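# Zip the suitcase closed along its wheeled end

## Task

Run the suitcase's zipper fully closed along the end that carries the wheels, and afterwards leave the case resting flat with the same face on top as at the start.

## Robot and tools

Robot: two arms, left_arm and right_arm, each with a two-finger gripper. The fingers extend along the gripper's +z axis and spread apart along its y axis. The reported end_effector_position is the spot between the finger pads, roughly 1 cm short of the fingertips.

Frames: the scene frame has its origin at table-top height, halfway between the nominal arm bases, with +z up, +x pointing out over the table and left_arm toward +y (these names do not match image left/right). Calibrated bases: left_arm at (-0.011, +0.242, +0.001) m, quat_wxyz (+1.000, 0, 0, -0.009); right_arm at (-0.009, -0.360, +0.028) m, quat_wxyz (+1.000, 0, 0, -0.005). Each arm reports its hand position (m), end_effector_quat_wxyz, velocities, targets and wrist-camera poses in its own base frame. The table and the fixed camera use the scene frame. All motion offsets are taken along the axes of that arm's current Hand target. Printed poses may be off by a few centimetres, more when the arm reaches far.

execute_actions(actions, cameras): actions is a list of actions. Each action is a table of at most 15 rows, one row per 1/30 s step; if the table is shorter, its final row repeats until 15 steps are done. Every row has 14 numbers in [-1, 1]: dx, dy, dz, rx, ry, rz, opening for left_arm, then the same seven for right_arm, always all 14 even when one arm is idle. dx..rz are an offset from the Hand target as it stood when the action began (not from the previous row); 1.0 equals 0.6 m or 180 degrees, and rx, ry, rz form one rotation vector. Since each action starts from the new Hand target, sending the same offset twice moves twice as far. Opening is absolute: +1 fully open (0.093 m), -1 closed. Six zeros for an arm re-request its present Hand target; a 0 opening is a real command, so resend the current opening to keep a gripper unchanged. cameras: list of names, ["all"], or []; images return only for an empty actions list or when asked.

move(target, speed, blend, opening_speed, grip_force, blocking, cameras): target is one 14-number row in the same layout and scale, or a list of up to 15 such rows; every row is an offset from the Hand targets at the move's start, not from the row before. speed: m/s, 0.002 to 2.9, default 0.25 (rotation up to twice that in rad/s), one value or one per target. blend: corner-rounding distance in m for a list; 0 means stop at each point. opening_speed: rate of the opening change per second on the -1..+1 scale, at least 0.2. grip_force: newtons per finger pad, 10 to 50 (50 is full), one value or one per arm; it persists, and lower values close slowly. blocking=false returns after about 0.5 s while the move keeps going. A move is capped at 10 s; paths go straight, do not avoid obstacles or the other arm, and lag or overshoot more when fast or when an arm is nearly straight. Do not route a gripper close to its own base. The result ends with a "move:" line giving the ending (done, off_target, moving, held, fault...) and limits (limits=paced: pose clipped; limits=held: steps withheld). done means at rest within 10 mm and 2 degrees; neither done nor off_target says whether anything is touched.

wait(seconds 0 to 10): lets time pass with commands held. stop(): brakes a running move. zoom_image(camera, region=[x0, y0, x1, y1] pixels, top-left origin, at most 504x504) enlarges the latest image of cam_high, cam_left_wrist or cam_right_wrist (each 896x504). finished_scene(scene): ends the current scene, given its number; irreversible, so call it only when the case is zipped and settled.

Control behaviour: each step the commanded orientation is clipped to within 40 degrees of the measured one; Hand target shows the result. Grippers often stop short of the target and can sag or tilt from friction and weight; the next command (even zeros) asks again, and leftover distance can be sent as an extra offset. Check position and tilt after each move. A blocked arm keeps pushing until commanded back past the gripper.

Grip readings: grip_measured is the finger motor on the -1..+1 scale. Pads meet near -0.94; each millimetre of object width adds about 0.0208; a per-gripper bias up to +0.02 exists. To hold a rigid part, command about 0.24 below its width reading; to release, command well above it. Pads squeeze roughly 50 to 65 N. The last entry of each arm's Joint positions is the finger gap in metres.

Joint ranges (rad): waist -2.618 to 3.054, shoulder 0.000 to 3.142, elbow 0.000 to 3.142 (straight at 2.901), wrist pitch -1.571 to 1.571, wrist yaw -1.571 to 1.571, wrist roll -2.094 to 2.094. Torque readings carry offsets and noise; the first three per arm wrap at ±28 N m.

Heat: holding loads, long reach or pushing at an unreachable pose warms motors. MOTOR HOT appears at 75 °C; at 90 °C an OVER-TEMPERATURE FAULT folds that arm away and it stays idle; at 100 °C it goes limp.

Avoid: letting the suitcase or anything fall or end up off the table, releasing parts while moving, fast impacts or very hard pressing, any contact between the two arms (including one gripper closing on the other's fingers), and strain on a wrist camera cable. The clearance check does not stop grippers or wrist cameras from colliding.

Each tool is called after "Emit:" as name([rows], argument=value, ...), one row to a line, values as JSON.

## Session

Emit:
execute_actions(actions=[])

Scene clock: 0.00 s.
left_arm: end_effector_position=(+0.3799, +0.0544, +0.0764) grip_measured=+1.000 end_effector_quat_wxyz=(+0.551, -0.088, +0.820, +0.128) | right_arm: end_effector_position=(+0.3784, -0.0114, +0.0649) grip_measured=+1.000 end_effector_quat_wxyz=(+0.513, +0.041, +0.855, -0.060)
Joint positions: left_arm=[0.012 1.597 0.356 0.855 -0.3 0.001 0.093] | right_arm=[0.056 1.539 0.39 0.654 0.194 0.036 0.093]
Joint velocities: within noise
Joint torques (N m): no reading
Motor temperatures (°C): left_arm=[29 33 29 33 29 27 29] | right_arm=[28 40 33 32 30 25 26]
Heat: left arm: 33 °C; right arm: 40 °C.
Hand target: left_arm +0.3866, +0.0551, +0.0920; +0.572, -0.093, +0.805, +0.126 | right_arm +0.3833, -0.0115, +0.0749; +0.527, +0.044, +0.847, -0.059
Tool commands: left_gripper/opening=+1.0 right_gripper/opening=+1.0

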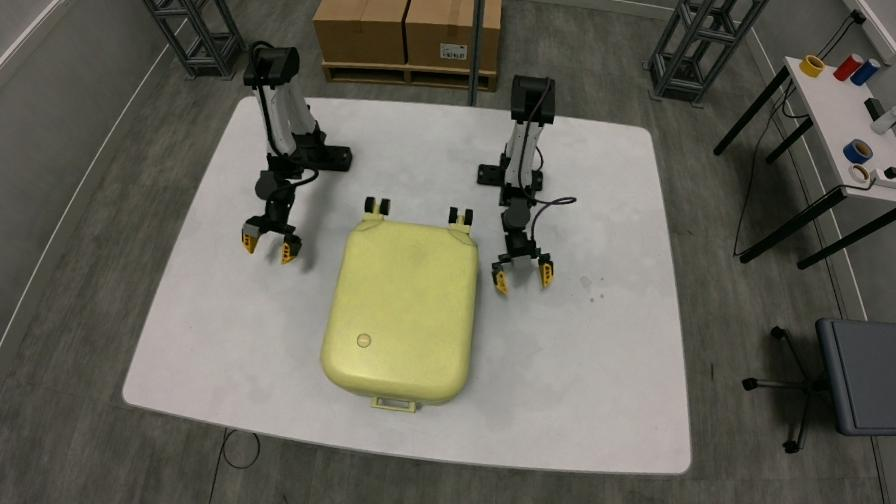

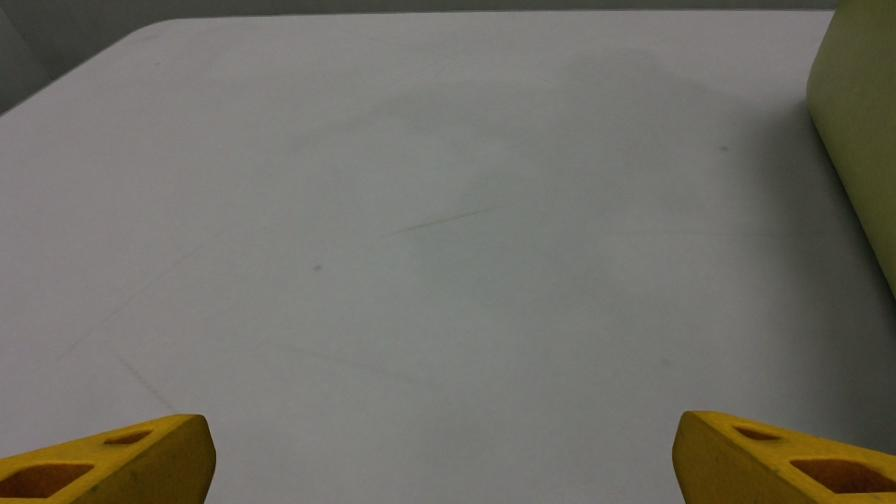

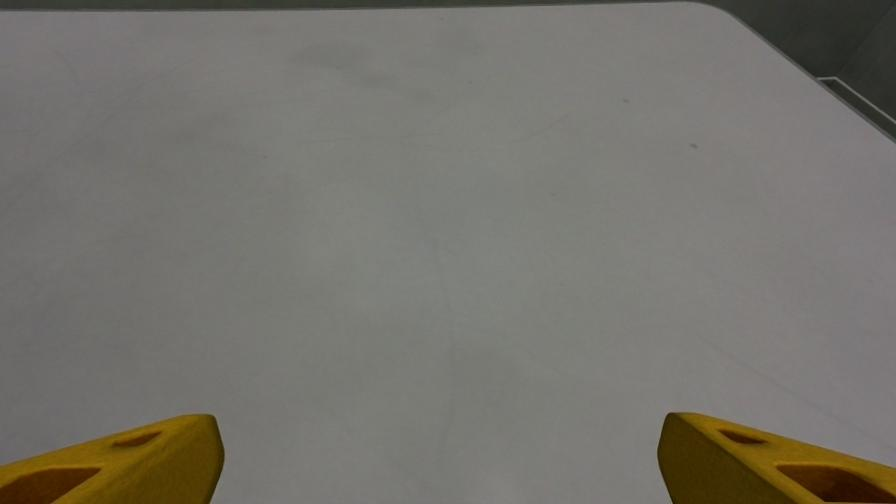

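Emit:
zoom_image(camera="cam_high", region=[300, 170, 540, 420])

Emit:
zoom_image(camera="cam_high", region=[330, 180, 500, 270])

Scaled by 2.016.

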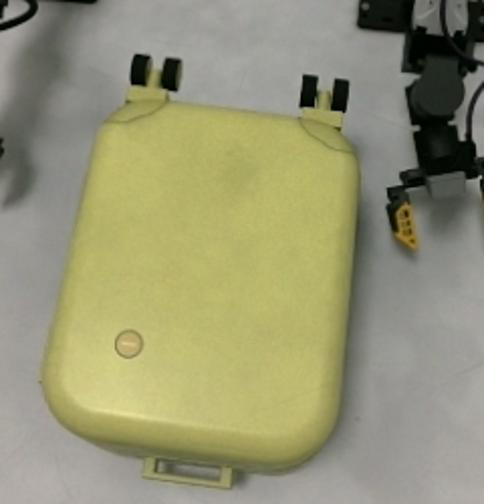

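Scaled by 2.965.

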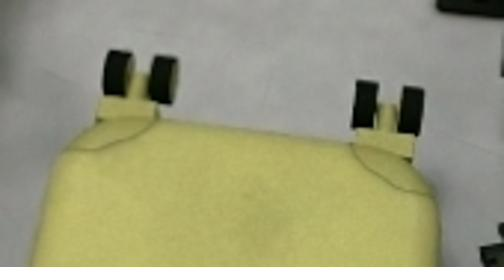

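Emit:
move([
  [0,0,0,0,0,0,1,-0.262,0.004,-0.225,0,0,0,1],
  [0,0,0,0,0,0,1,-0.0737,0.3588,-0.5022,-0.147,-0.042,-0.072,1],
], speed=0.3, blend=[0.03,0], cameras=["cam_right_wrist"])

Scene clock: 34.37 s.
left_arm: end_effector_position=(+0.3799, +0.0544, +0.0764) grip_measured=+1.000 end_effector_quat_wxyz=(+0.551, -0.088, +0.820, +0.128) | right_arm: end_effector_position=(+0.1653, +0.2461, +0.2272) grip_measured=+1.000 end_effector_quat_wxyz=(+0.564, -0.185, +0.801, +0.076)
Joint positions: left_arm=[0.012 1.597 0.356 0.855 -0.3 0.001 0.093] | right_arm=[1.478 1.025 0.767 -0.452 0.999 0.533 0.093]
Joint torques (N m): left_arm=[0.13 -5.29 6.13 2.11 -0.12 0.06] | right_arm=[0.28 -1.36 8.8 1.63 0.51 0.21]
Motor temperatures (°C): left_arm=[29 34 32 37 28 27 29] | right_arm=[28 42 36 40 30 25 25]
Heat: left arm: 37 °C; right arm: 42 °C.
Hand target: left_arm +0.3866, +0.0551, +0.0920; +0.572, -0.093, +0.805, +0.126 | right_arm +0.1650, +0.2449, +0.2353; +0.567, -0.176, +0.801, +0.075
Off the commanded pose: left_arm 0.017 m, 3 deg | right_arm 0.008 m, 1 deg.
move: off_target (left_arm)
Images, in order (width x height): cam_right_wrist 896x504.

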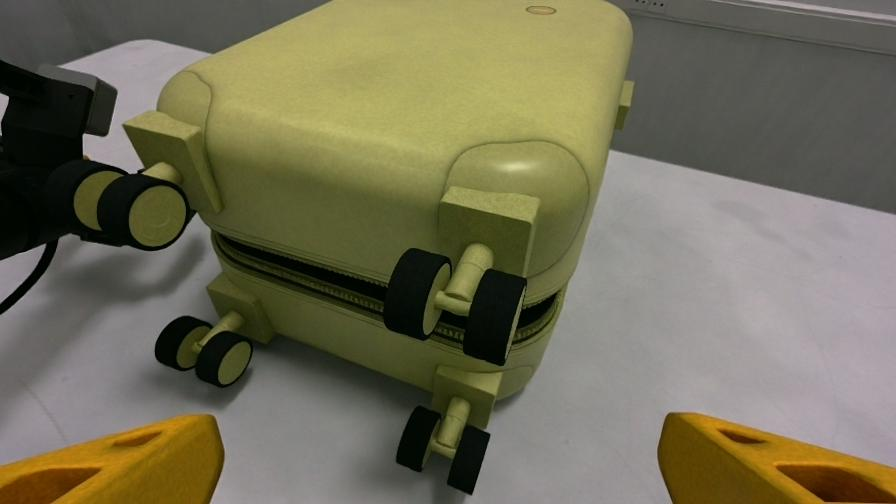

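Emit:
zoom_image(camera="cam_right_wrist", region=[190, 200, 400, 320])

Emit:
zoom_image(camera="cam_right_wrist", region=[400, 220, 610, 340])

Scaled by 2.400.

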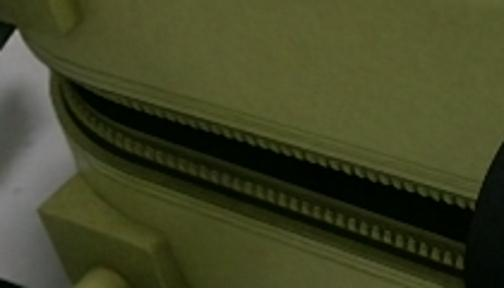

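Scaled by 2.400.

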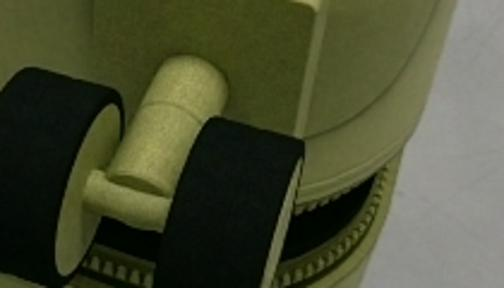

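Emit:
move(target=[-0.0842,0.0947,-0.1048,0.362,-0.081,0.12,1,0.1068,-0.3743,0.1348,-0.2077,-0.062,-0.0767,1], speed=0.35, cameras=["cam_left_wrist","cam_right_wrist"])

Scene clock: 55.47 s.
left_arm: end_effector_position=(+0.3264, +0.0865, +0.1602) grip_measured=+1.000 end_effector_quat_wxyz=(+0.590, +0.372, +0.680, -0.223) | right_arm: end_effector_position=(+0.2989, +0.0487, +0.1564) grip_measured=+1.000 end_effector_quat_wxyz=(+0.554, -0.427, +0.662, +0.268)
Joint positions: left_arm=[0.768 1.855 1.201 -1.196 1.358 1.995 0.093] | right_arm=[-0.402 1.376 0.68 -0.35 -1.287 -1.15 0.093]
Joint torques (N m): left_arm=[-0.2 -5.67 8.06 -0.35 0.42 0.24] | right_arm=[-0.14 -3.12 7.98 1.01 -0.94 -0.13]
Heat: left arm: 37 °C; right arm: 41 °C.
Hand target: left_arm +0.3301, +0.0900, +0.1650; +0.591, +0.386, +0.675, -0.214 | right_arm +0.2998, +0.0500, +0.1653; +0.559, -0.433, +0.651, +0.276
Off the commanded pose: left_arm 0.007 m, 2 deg | right_arm 0.009 m, 2 deg.
move: done
Images, in order (width x height): cam_left_wrist 896x504, cam_right_wrist 896x504.

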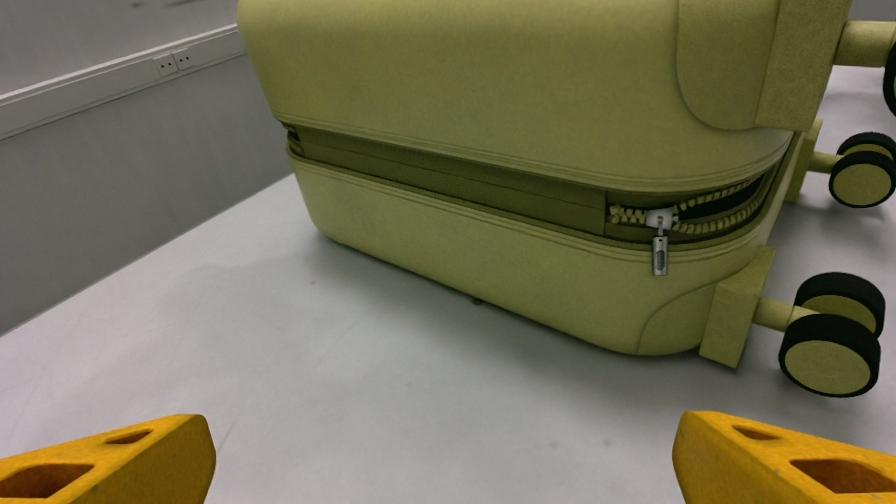

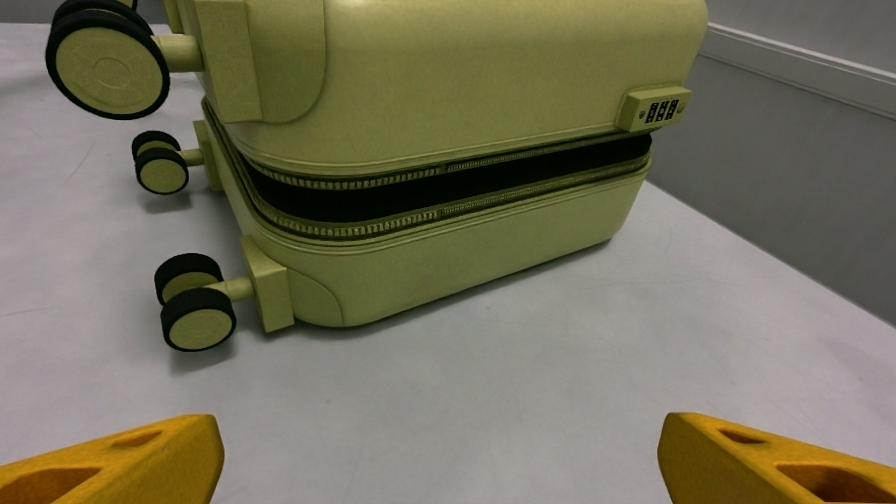

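Emit:
move(target=[-0.061,0.0967,0.3028,0.1605,-0.067,-0.018,-1,0.0,0.0,-0.1,0,0,0,1], speed=0.25, cameras=["cam_left_wrist","cam_high"])

Scene clock: 125.13 s.
left_arm: end_effector_position=(+0.4855, -0.0232, +0.1610) grip_measured=-0.984 end_effector_quat_wxyz=(+0.533, +0.457, +0.589, -0.400) | right_arm: end_effector_position=(+0.2698, +0.0006, +0.1739) grip_measured=+1.000 end_effector_quat_wxyz=(+0.559, -0.425, +0.659, +0.268)
Joint positions: left_arm=[0.304 2.513 2.2 -1.569 1.453 1.9 0] | right_arm=[-0.647 1.589 0.959 -1.323 -1.319 -2.091 0.093]
Joint torques (N m): left_arm=[0.43 -10.15 8.53 -0.36 0.8 0.25] | right_arm=[-0.72 -3.86 6.98 -0.64 -0.62 -0.15]
Motor temperatures (°C): left_arm=[28 36 34 33 29 27 29] | right_arm=[28 40 42 33 30 25 25]
Heat: left arm: 36 °C; right arm: 42 °C.
Hand target: left_arm +0.4900, -0.0200, +0.1721; +0.537, +0.478, +0.545, -0.431 | right_arm +0.2705, -0.0006, +0.1787; +0.559, -0.433, +0.651, +0.276
Off the commanded pose: left_arm 0.012 m, 7 deg | right_arm 0.005 m, 2 deg.
joint sent to its limit (left arm) — joint 4 (wrist pitch), lower limit. The joint targets are off in position and orientation.
joint sent to its limit (right arm) — joint 6 (wrist roll), lower limit. The joint targets still meet the commanded pose.
move: off_target (left_arm)
Images, in order (width x height): cam_high 896x504, cam_left_wrist 896x504.

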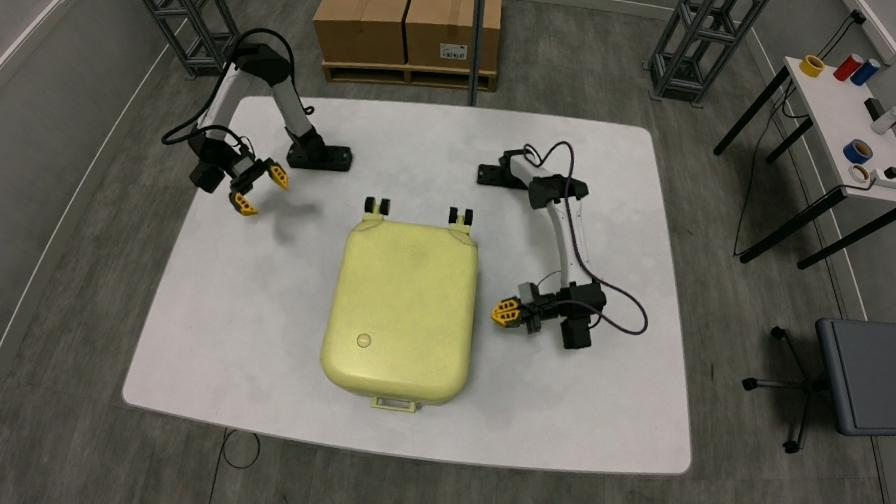

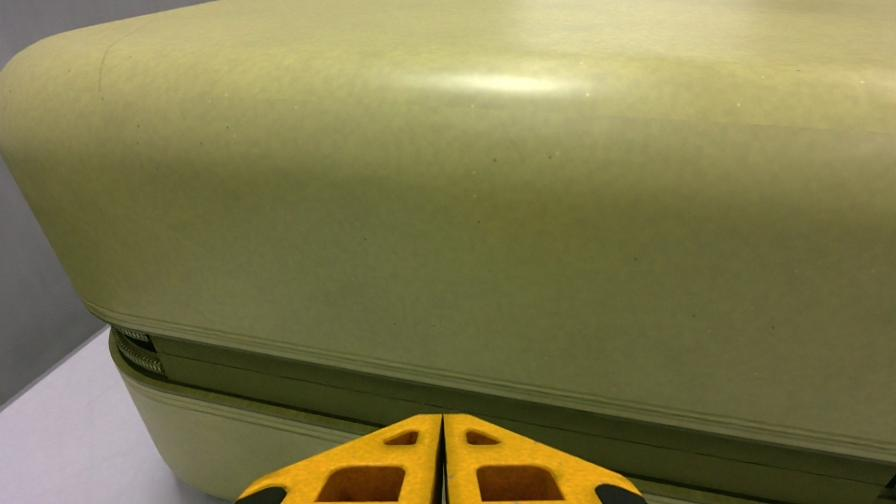

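Emit:
move(target=[0,-0.0435,-0.0415,-0.1939,0.0085,-0.0099,-1,0.0,0.0,0.0,0.1343,0.0173,0.0309,1], speed=0.25, cameras=["cam_left_wrist"])

Scene clock: 143.70 s.
left_arm: end_effector_position=(+0.4609, -0.0004, +0.1501) grip_measured=-0.984 end_effector_quat_wxyz=(+0.559, +0.394, +0.610, -0.401) | right_arm: end_effector_position=(+0.2669, +0.0013, +0.1709) grip_measured=+1.000 end_effector_quat_wxyz=(+0.591, -0.268, +0.741, +0.171)
Joint positions: left_arm=[0.373 2.263 1.686 -0.963 1.516 1.492 0] | right_arm=[-0.613 0.937 0.419 -0.14 -1.164 -0.684 0.093]
Joint torques (N m): left_arm=[0.59 -14.22 5.31 0.47 0.42 0] | right_arm=[0.23 -2.1 6.15 2.59 -0.33 0.15]
Motor temperatures (°C): left_arm=[28 42 34 33 29 27 29] | right_arm=[28 40 42 33 30 25 25]
Heat: left arm: 42 °C; right arm: 42 °C.
Hand target: left_arm +0.4600, +0.0000, +0.1722; +0.642, +0.292, +0.664, -0.249 | right_arm +0.2705, -0.0006, +0.1787; +0.606, -0.282, +0.729, +0.148
Off the commanded pose: left_arm 0.022 m, 24 deg | right_arm 0.009 m, 4 deg.
move: off_target (left_arm, right_arm)
Images, in order (width x height): cam_left_wrist 896x504.

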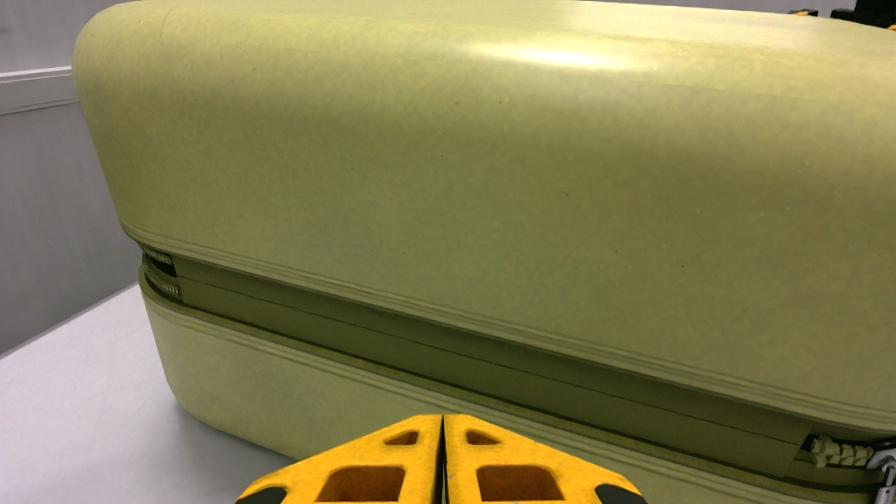

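Emit:
move(target=[0,-0.047,-0.047,0,0.0,0,-1,0.0,0.0,0.0,0,0,0,1], speed=0.25, cameras=["cam_left_wrist"])

Scene clock: 157.67 s.
left_arm: end_effector_position=(+0.4177, -0.0001, +0.1686) grip_measured=-0.984 end_effector_quat_wxyz=(+0.631, +0.287, +0.672, -0.261) | right_arm: end_effector_position=(+0.2669, +0.0013, +0.1709) grip_measured=+1.000 end_effector_quat_wxyz=(+0.591, -0.268, +0.741, +0.171)
Joint positions: left_arm=[0.38 1.772 0.743 0.853 1.171 0.174 0] | right_arm=[-0.613 0.937 0.419 -0.14 -1.164 -0.684 0.093]
Joint torques (N m): left_arm=[-0.53 -5.45 5.14 2 -0.11 -0.03] | right_arm=[0.28 -2.22 5.98 2.61 -0.36 0.1]
Motor temperatures (°C): left_arm=[28 47 34 34 29 27 29] | right_arm=[27 39 41 36 29 25 25]
Heat: left arm: 47 °C; right arm: 41 °C.
Hand target: left_arm +0.4201, +0.0000, +0.1724; +0.642, +0.292, +0.664, -0.249 | right_arm +0.2705, -0.0006, +0.1787; +0.606, -0.282, +0.729, +0.148
Off the commanded pose: left_arm 0.005 m, 2 deg | right_arm 0.009 m, 4 deg.
move: off_target (right_arm)
Images, in order (width x height): cam_left_wrist 896x504.

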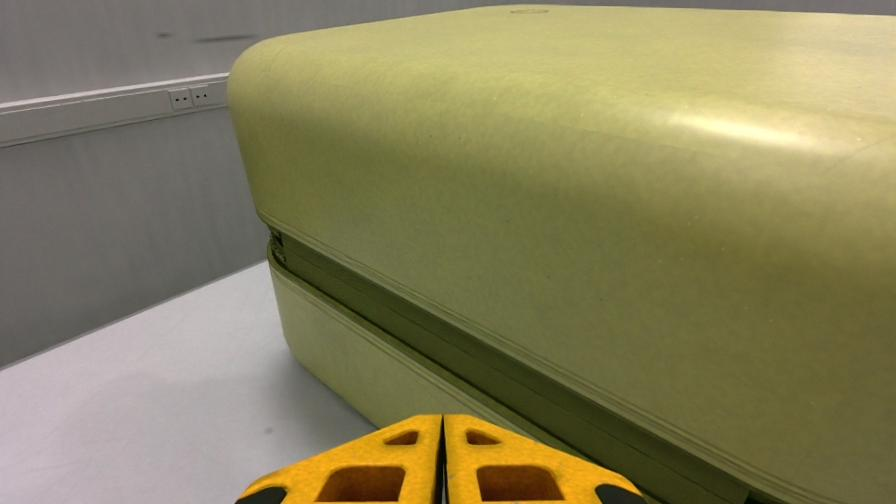

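Emit:
move([
  [0.002,-0.006,0.1123,0,0.0,0,-1,0.0,0.0,0.0,0,0,0,1],
  [-0.011,-0.141,0.247,0,0.0,0,-1,0.0,0.0,0.0,0,0,0,1],
], speed=[0.15,0.1], blend=[0.01,0], cameras=["cam_left_wrist","cam_high"])

Scene clock: 166.77 s.
left_arm: end_effector_position=(+0.4626, -0.1500, +0.1520) grip_measured=-0.984 end_effector_quat_wxyz=(+0.623, +0.277, +0.690, -0.244) | right_arm: end_effector_position=(+0.2669, +0.0013, +0.1709) grip_measured=+1.000 end_effector_quat_wxyz=(+0.591, -0.268, +0.741, +0.171)
Joint positions: left_arm=[-0.103 1.874 0.804 0.938 0.648 0.088 0] | right_arm=[-0.613 0.937 0.419 -0.14 -1.164 -0.684 0.093]
Joint torques (N m): left_arm=[-1.74 -5.91 7.8 2.35 0.01 -0.01] | right_arm=[0.27 -2.07 5.87 2.65 -0.37 0.15]
Heat: left arm: 45 °C; right arm: 41 °C.
Hand target: left_arm +0.4649, -0.1647, +0.1677; +0.642, +0.292, +0.664, -0.249 | right_arm +0.2705, -0.0006, +0.1787; +0.606, -0.282, +0.729, +0.148
Off the commanded pose: left_arm 0.022 m, 4 deg | right_arm 0.009 m, 4 deg.
move: off_target (left_arm, right_arm)
Images, in order (width x height): cam_high 896x504, cam_left_wrist 896x504.

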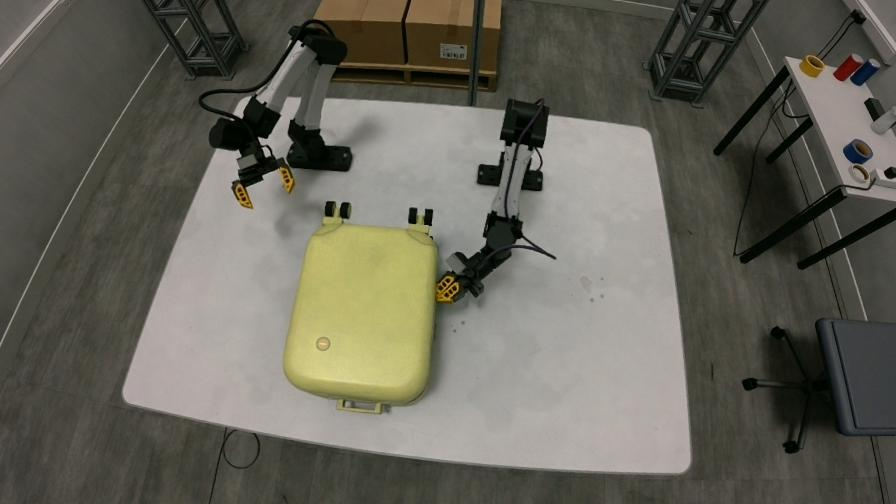

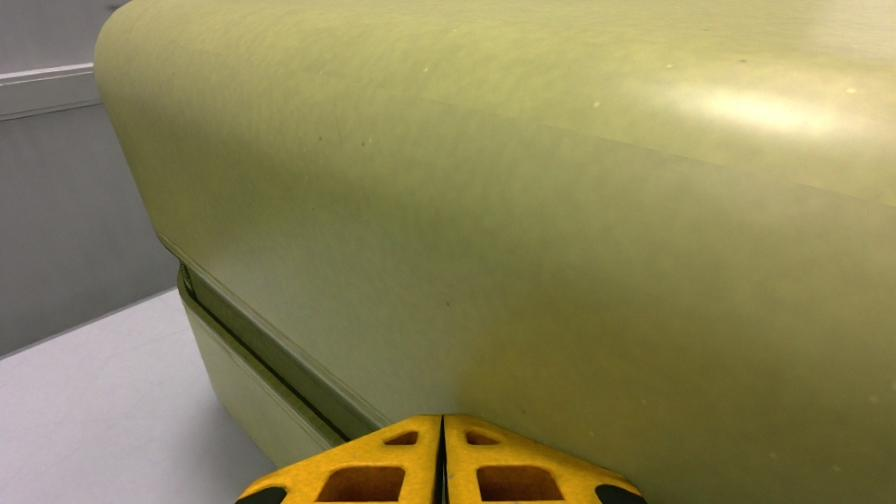

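Emit:
execute_actions(actions=[])

Scene clock: 195.17 s.
left_arm: end_effector_position=(+0.4626, -0.1500, +0.1520) grip_measured=-0.984 end_effector_quat_wxyz=(+0.623, +0.277, +0.690, -0.244) | right_arm: end_effector_position=(+0.2669, +0.0013, +0.1709) grip_measured=+1.000 end_effector_quat_wxyz=(+0.591, -0.268, +0.741, +0.171)
Joint positions: left_arm=[-0.103 1.874 0.804 0.938 0.648 0.088 0] | right_arm=[-0.613 0.937 0.419 -0.14 -1.164 -0.684 0.093]
Joint velocities: within noise
Joint torques (N m): left_arm=[-1.74 -5.89 7.8 2.36 0.02 0] | right_arm=[0.27 -2.03 6.13 2.6 -0.36 0.17]
Motor temperatures (°C): left_arm=[29 43 34 41 29 27 29] | right_arm=[27 38 41 39 29 25 25]
Heat: left arm: 43 °C; right arm: 41 °C.
Hand target: left_arm +0.4649, -0.1647, +0.1677; +0.642, +0.292, +0.664, -0.249 | right_arm +0.2705, -0.0006, +0.1787; +0.606, -0.282, +0.729, +0.148
Tool commands: left_gripper/opening=-1.0 right_gripper/opening=+1.0
Off the commanded pose: left_arm 0.022 m, 4 deg | right_arm 0.009 m, 4 deg.

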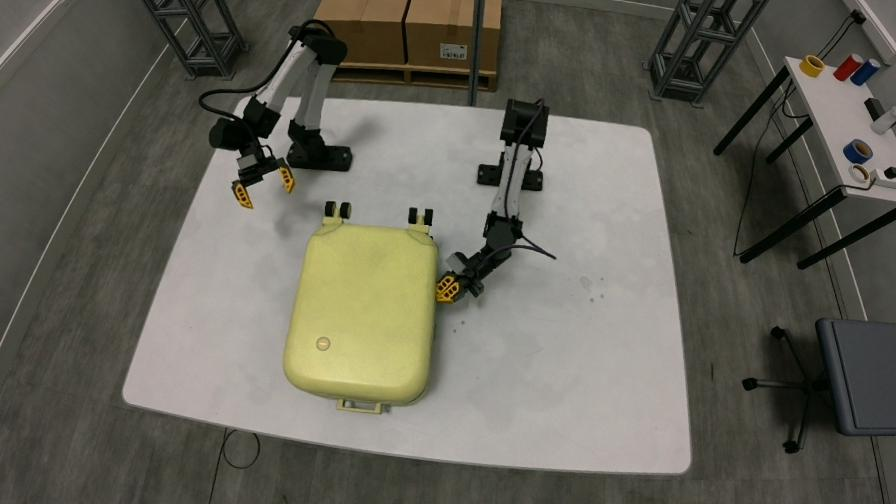

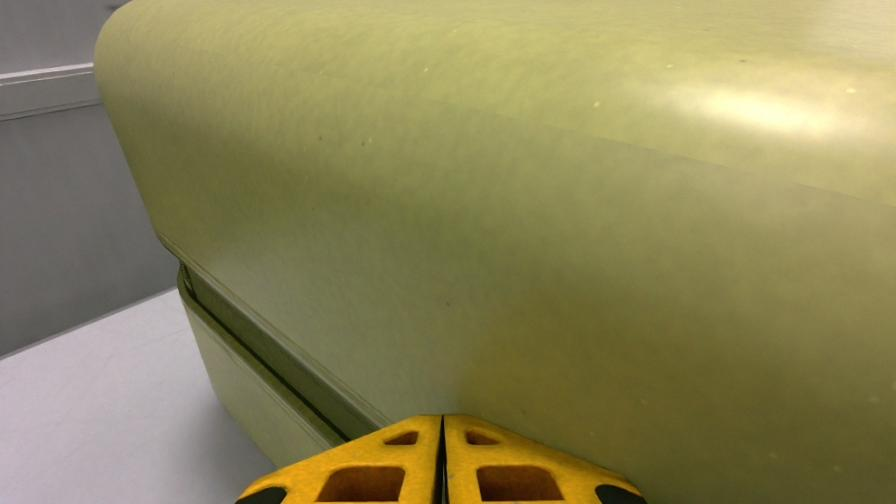

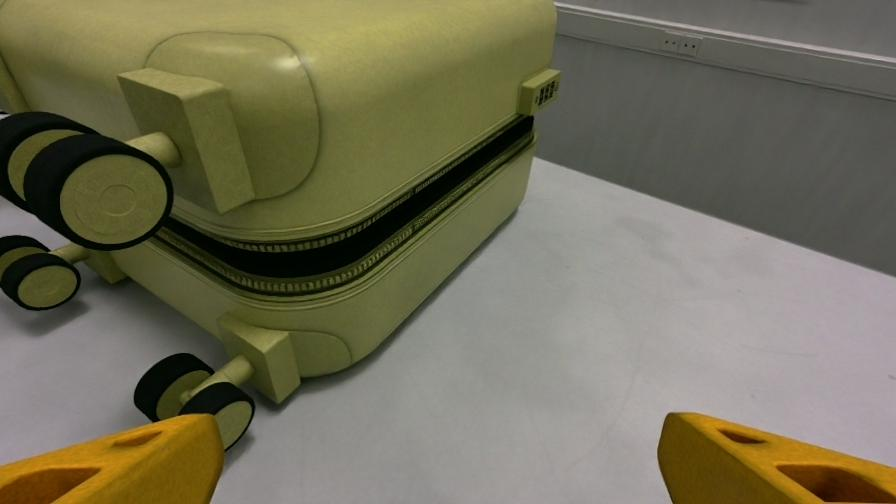

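Emit:
move([
  [0.0373, 0.0217, -0.1275, 0, 0, 0, -1.0, 0, 0, 0, 0, 0, 0, 1.0],
  [0.0713, -0.0895, -0.2353, 0.0832, -0.0037, 0.0043, -0.5, 0, 0, 0, 0, 0, 0, 1.0],
], speed=[0.15, 0.2], blend=[0.03, 0], cameras=["cam_left_wrist", "cam_high"])

Scene clock: 249.87 s.
left_arm: end_effector_position=(+0.3282, -0.1007, +0.1134) grip_measured=-0.502 end_effector_quat_wxyz=(+0.579, +0.351, +0.648, -0.351) | right_arm: end_effector_position=(+0.2669, +0.0013, +0.1709) grip_measured=+1.000 end_effector_quat_wxyz=(+0.591, -0.268, +0.741, +0.171)
Joint positions: left_arm=[0.179 1.751 0.384 1.125 1.211 0.179 0.021] | right_arm=[-0.613 0.937 0.419 -0.14 -1.164 -0.684 0.093]
Joint torques (N m): left_arm=[0.77 -7.16 3.63 1.99 0.23 0.22] | right_arm=[0.44 -2.03 5.91 2.6 -0.39 0.08]
Heat: left arm: 44 °C; right arm: 42 °C.
Hand target: left_arm +0.3270, -0.1000, +0.1299; +0.604, +0.376, +0.620, -0.331 | right_arm +0.2705, -0.0006, +0.1787; +0.606, -0.282, +0.729, +0.148
Off the commanded pose: left_arm 0.017 m, 6 deg | right_arm 0.009 m, 4 deg.
move: off_target (left_arm, right_arm); target 2's new opening was sent with left_arm's hand 0.017 m and 6 deg from that target
Images, in order (width x height): cam_high 896x504, cam_left_wrist 896x504.

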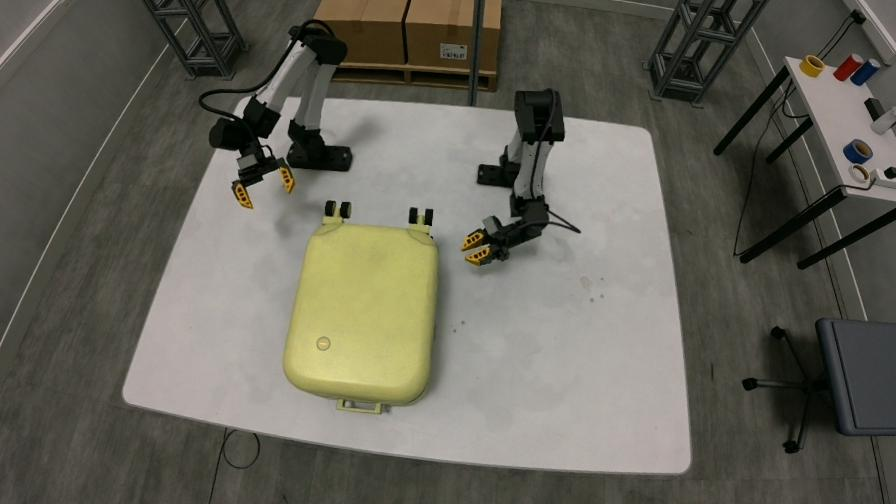

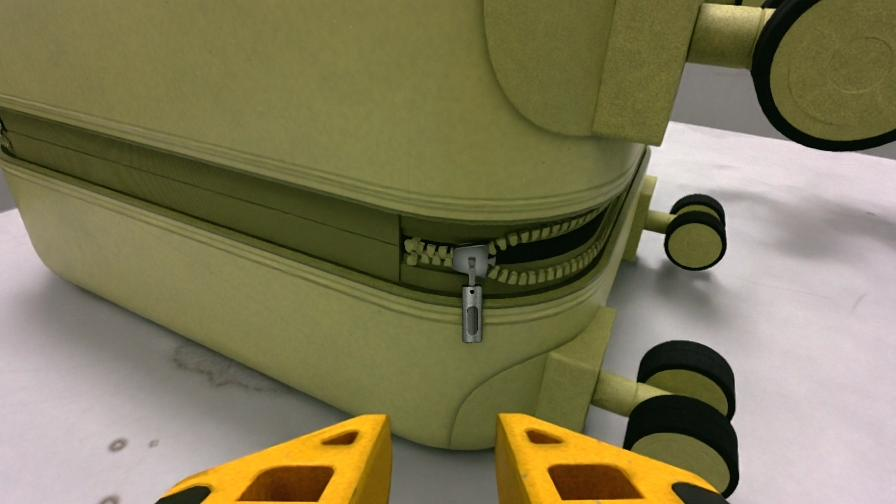

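Emit:
move([
  [0, 0, 0, 0, 0, 0, -0.5, -0.2715, -0.0257, -0.0145, 0, 0, 0, -1.0],
  [0, 0, 0, 0, 0, 0, -0.5, -0.3217, 0.0863, 0.1032, 0.037, 0.036, 0.034, -1.0],
  [0, 0, 0, 0, 0, 0, -0.5, -0.3352, 0.3312, 0.1362, 0.0738, 0.0723, 0.0676, -1.0],
  [0, 0, 0, 0, 0, 0, -0.5, -0.0482, 0.4305, 0.1437, 0.0738, 0.0723, 0.0676, -1.0],
], speed=[0.25, 0.25, 0.25, 0.18], blend=[0.05, 0.05, 0.03, 0], cameras=["cam_right_wrist", "cam_high"])

Scene clock: 311.50 s.
left_arm: end_effector_position=(+0.3282, -0.1007, +0.1134) grip_measured=-0.502 end_effector_quat_wxyz=(+0.579, +0.351, +0.648, -0.351) | right_arm: end_effector_position=(+0.1866, +0.2553, +0.1474) grip_measured=-0.988 end_effector_quat_wxyz=(+0.514, -0.172, +0.837, +0.074)
Joint positions: left_arm=[0.179 1.751 0.384 1.125 1.211 0.179 0.021] | right_arm=[1.35 1.172 0.608 -0.205 0.847 0.568 0]
Joint torques (N m): left_arm=[0.77 -7.17 3.63 1.99 0.22 0.23] | right_arm=[0.39 -2.19 5.78 2.71 0.45 0.23]
Motor temperatures (°C): left_arm=[28 42 33 41 28 27 29] | right_arm=[27 36 40 44 28 25 25]
Heat: left arm: 42 °C; right arm: 44 °C.
Hand target: left_arm +0.3270, -0.1000, +0.1299; +0.604, +0.376, +0.620, -0.331 | right_arm +0.1900, +0.2601, +0.1551; +0.529, -0.147, +0.831, +0.093
Off the commanded pose: left_arm 0.017 m, 6 deg | right_arm 0.010 m, 4 deg.
move: off_target (left_arm, right_arm)
Images, in order (width x height): cam_high 896x504, cam_right_wrist 896x504.

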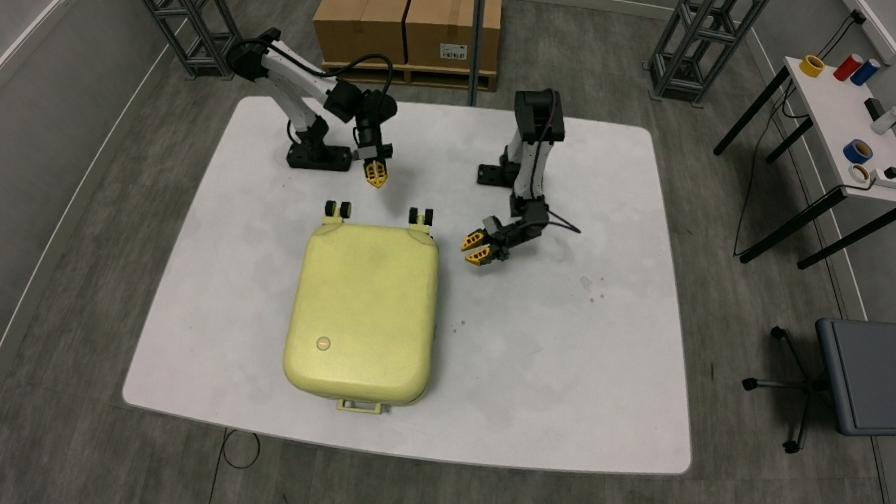

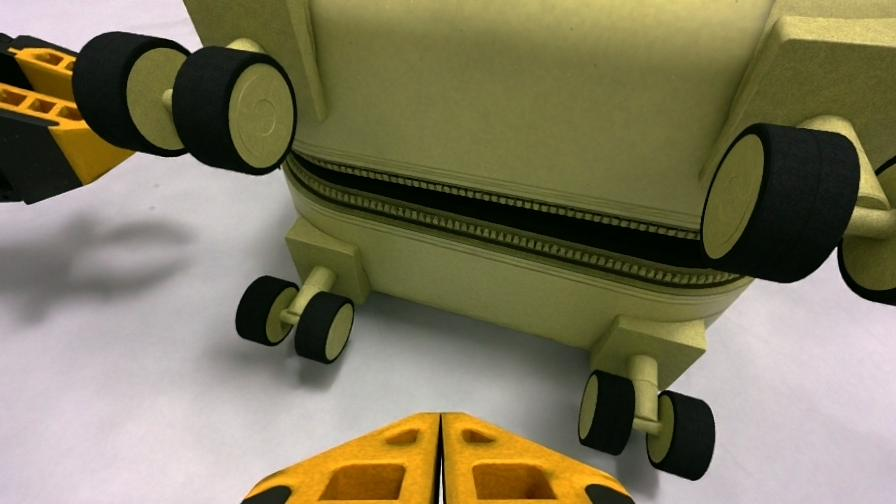

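Emit:
move(target=[0, 0, 0, 0, 0, 0, -0.5, -0.1005, -0.08, 0.1952, 0, 0, 0, -1.0], speed=0.06, cameras=["cam_left_wrist", "cam_high"])

Scene clock: 321.83 s.
left_arm: end_effector_position=(+0.3282, -0.1007, +0.1134) grip_measured=-0.502 end_effector_quat_wxyz=(+0.579, +0.351, +0.648, -0.351) | right_arm: end_effector_position=(+0.3132, +0.2488, +0.1362) grip_measured=-0.988 end_effector_quat_wxyz=(+0.495, -0.160, +0.851, +0.069)
Joint positions: left_arm=[0.179 1.751 0.384 1.125 1.211 0.179 0.021] | right_arm=[0.858 1.421 0.717 0.113 0.456 0.241 0]
Joint torques (N m): left_arm=[0.8 -7.16 3.63 1.98 0.22 0.23] | right_arm=[-1.1 -3.6 8.95 3.37 -0.04 -0.15]
Heat: left arm: 42 °C; right arm: 45 °C.
Hand target: left_arm +0.3270, -0.1000, +0.1299; +0.604, +0.376, +0.620, -0.331 | right_arm +0.3301, +0.2601, +0.1602; +0.529, -0.147, +0.831, +0.093
Off the commanded pose: left_arm 0.017 m, 6 deg | right_arm 0.031 m, 6 deg.
move: off_target (left_arm, right_arm)
Images, in order (width x height): cam_high 896x504, cam_left_wrist 896x504.

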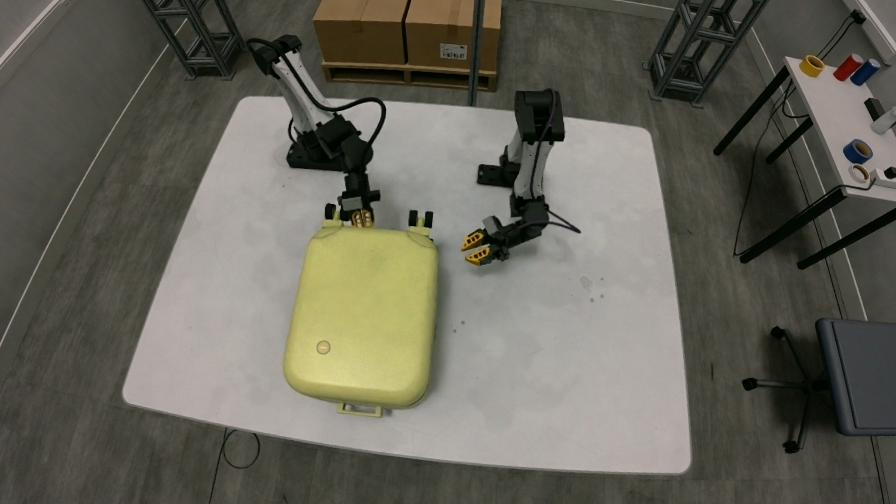

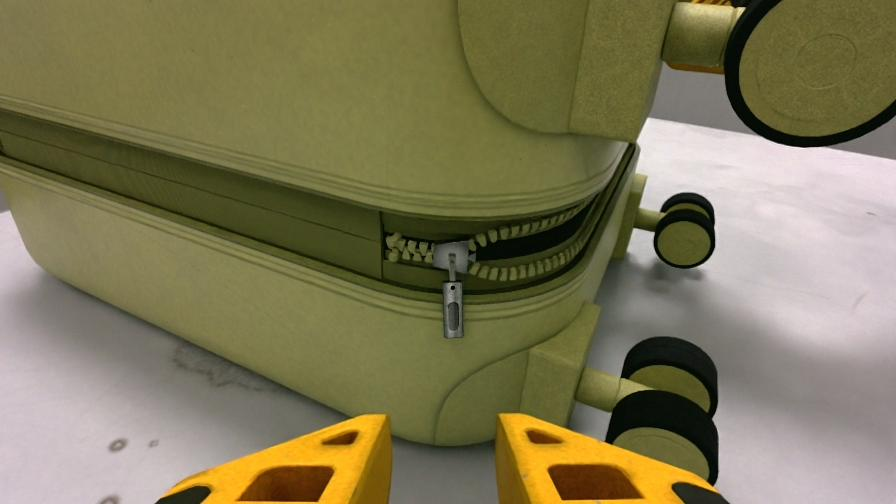

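Emit:
move(target=[0, 0, 0, 0, 0, 0, -0.5, -0.0587, -0.04, 0.0937, 0, 0, 0, -1.0], speed=0.06, cameras=["cam_left_wrist", "cam_high"])

Scene clock: 342.63 s.
left_arm: end_effector_position=(+0.3282, -0.1007, +0.1134) grip_measured=-0.502 end_effector_quat_wxyz=(+0.579, +0.351, +0.648, -0.351) | right_arm: end_effector_position=(+0.3774, +0.2525, +0.1382) grip_measured=-0.988 end_effector_quat_wxyz=(+0.482, -0.166, +0.857, +0.074)
Joint positions: left_arm=[0.179 1.751 0.384 1.125 1.211 0.179 0.021] | right_arm=[0.7 1.602 0.908 0.113 0.301 0.154 0]
Joint torques (N m): left_arm=[0.77 -7.19 3.62 1.99 0.23 0.22] | right_arm=[-1.1 -5.22 9.42 3.58 0.02 -0.08]
Motor temperatures (°C): left_arm=[28 42 32 41 28 27 29] | right_arm=[27 36 44 49 28 25 26]
Heat: left arm: 42 °C; right arm: 49 °C.
Hand target: left_arm +0.3270, -0.1000, +0.1299; +0.604, +0.376, +0.620, -0.331 | right_arm +0.4002, +0.2600, +0.1683; +0.529, -0.147, +0.831, +0.093
Off the commanded pose: left_arm 0.017 m, 6 deg | right_arm 0.039 m, 7 deg.
move: off_target (left_arm, right_arm)
Images, in order (width x height): cam_high 896x504, cam_left_wrist 896x504.

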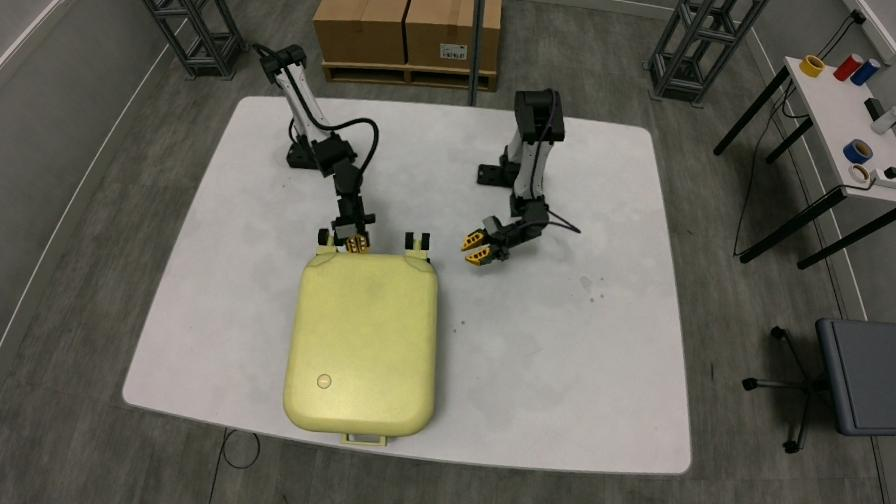

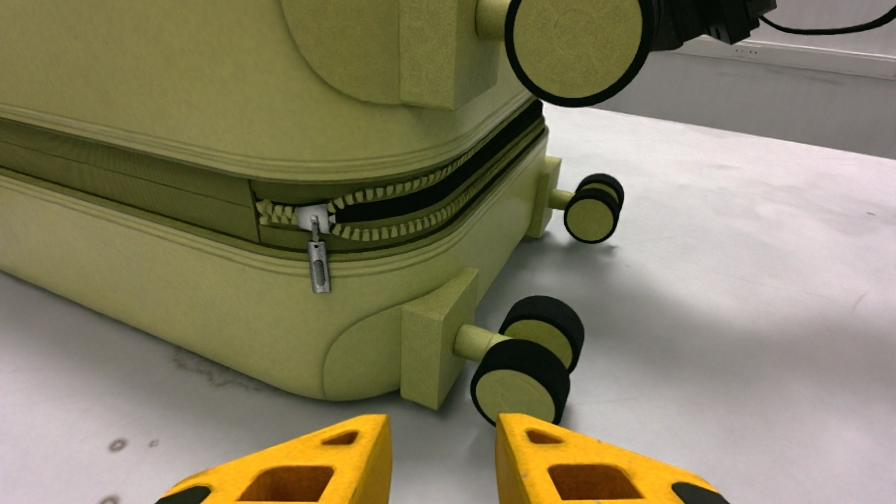

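Emit:
move([
  [0.0100, 0.1018, 0.1135, 0.0555, -0.0024, 0.0029, -0.58, 0.0588, 0.0415, -0.1522, 0, 0, 0, -1.0],
  [0.0100, 0.1018, 0.1135, 0.0555, -0.0024, 0.0029, -0.58, 0.0788, 0.13, -0.1953, -0.1918, -0.0223, 0.4623, 0.2],
], speed=[0.12, 0.2], blend=[0.02, 0], cameras=["all"])

Scene clock: 384.23 s.
left_arm: end_effector_position=(+0.4099, -0.1262, +0.1159) grip_measured=-0.578 end_effector_quat_wxyz=(+0.567, +0.413, +0.599, -0.386) | right_arm: end_effector_position=(+0.2527, +0.2905, +0.1536) grip_measured=+0.198 end_effector_quat_wxyz=(+0.288, +0.298, +0.677, +0.608)
Joint positions: left_arm=[0.087 2.03 0.813 1.008 1.283 0.207 0.017] | right_arm=[0.962 1.465 0.313 1.055 0.247 1.566 0.055]
Joint torques (N m): left_arm=[-0.39 -6.83 7.39 1.29 0.2 0.24] | right_arm=[0.42 -3.41 4.97 3.84 0.12 0.09]
Motor temperatures (°C): left_arm=[28 42 33 41 28 27 28] | right_arm=[27 40 45 55 28 25 26]
Heat: left arm: 42 °C; right arm: 55 °C.
Hand target: left_arm +0.4140, -0.1281, +0.1231; +0.573, +0.429, +0.585, -0.382 | right_arm +0.2550, +0.2901, +0.1750; +0.299, +0.299, +0.640, +0.642
Off the commanded pose: left_arm 0.008 m, 3 deg | right_arm 0.022 m, 6 deg.
move: off_target (left_arm, right_arm); target 2's new opening was sent with right_arm's hand 0.022 m and 6 deg from that target

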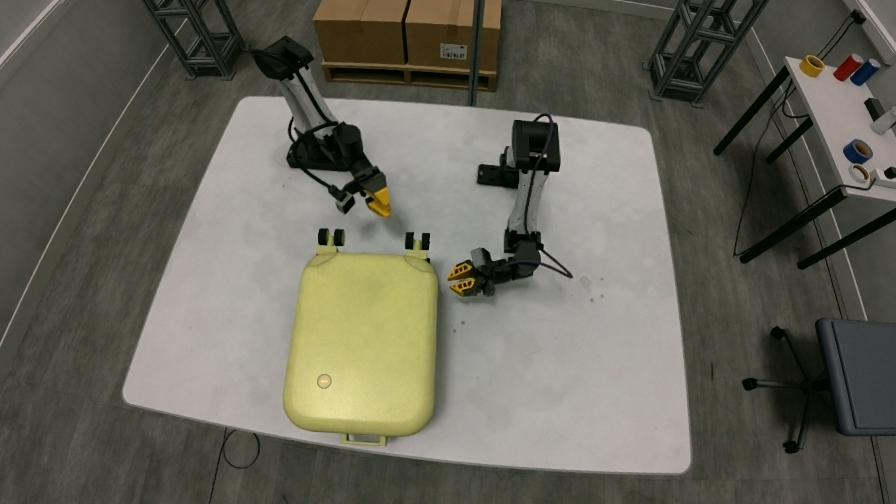

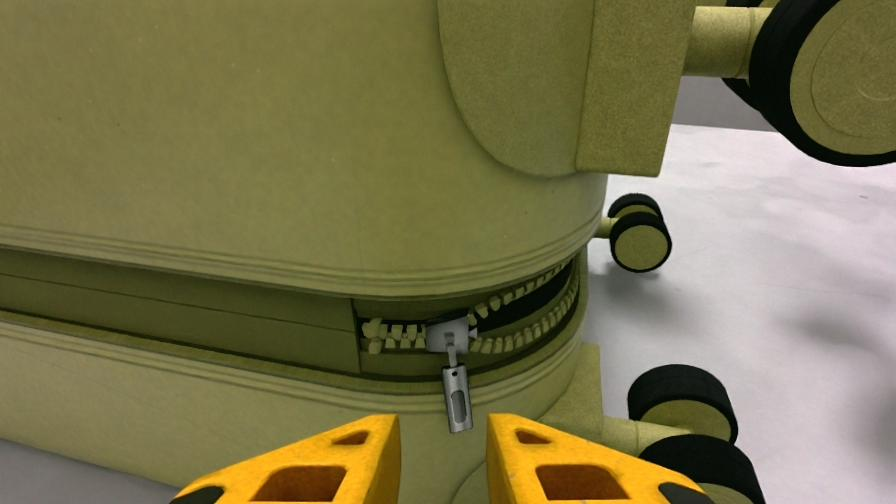

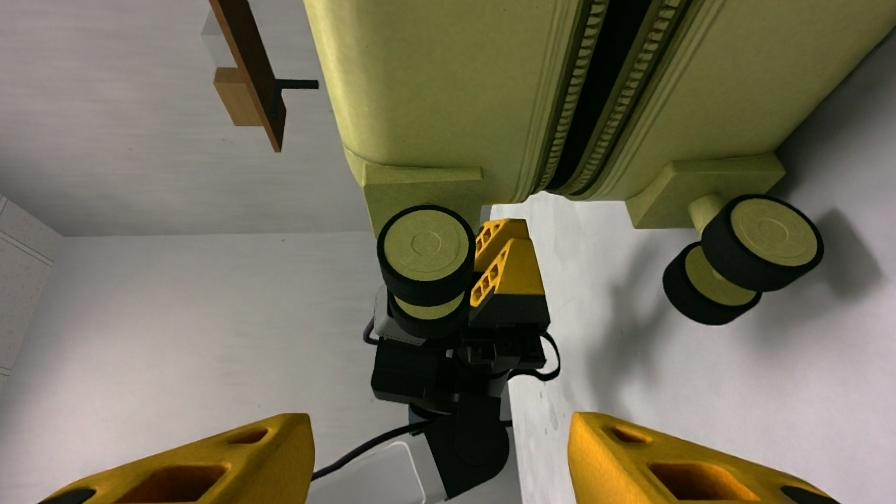

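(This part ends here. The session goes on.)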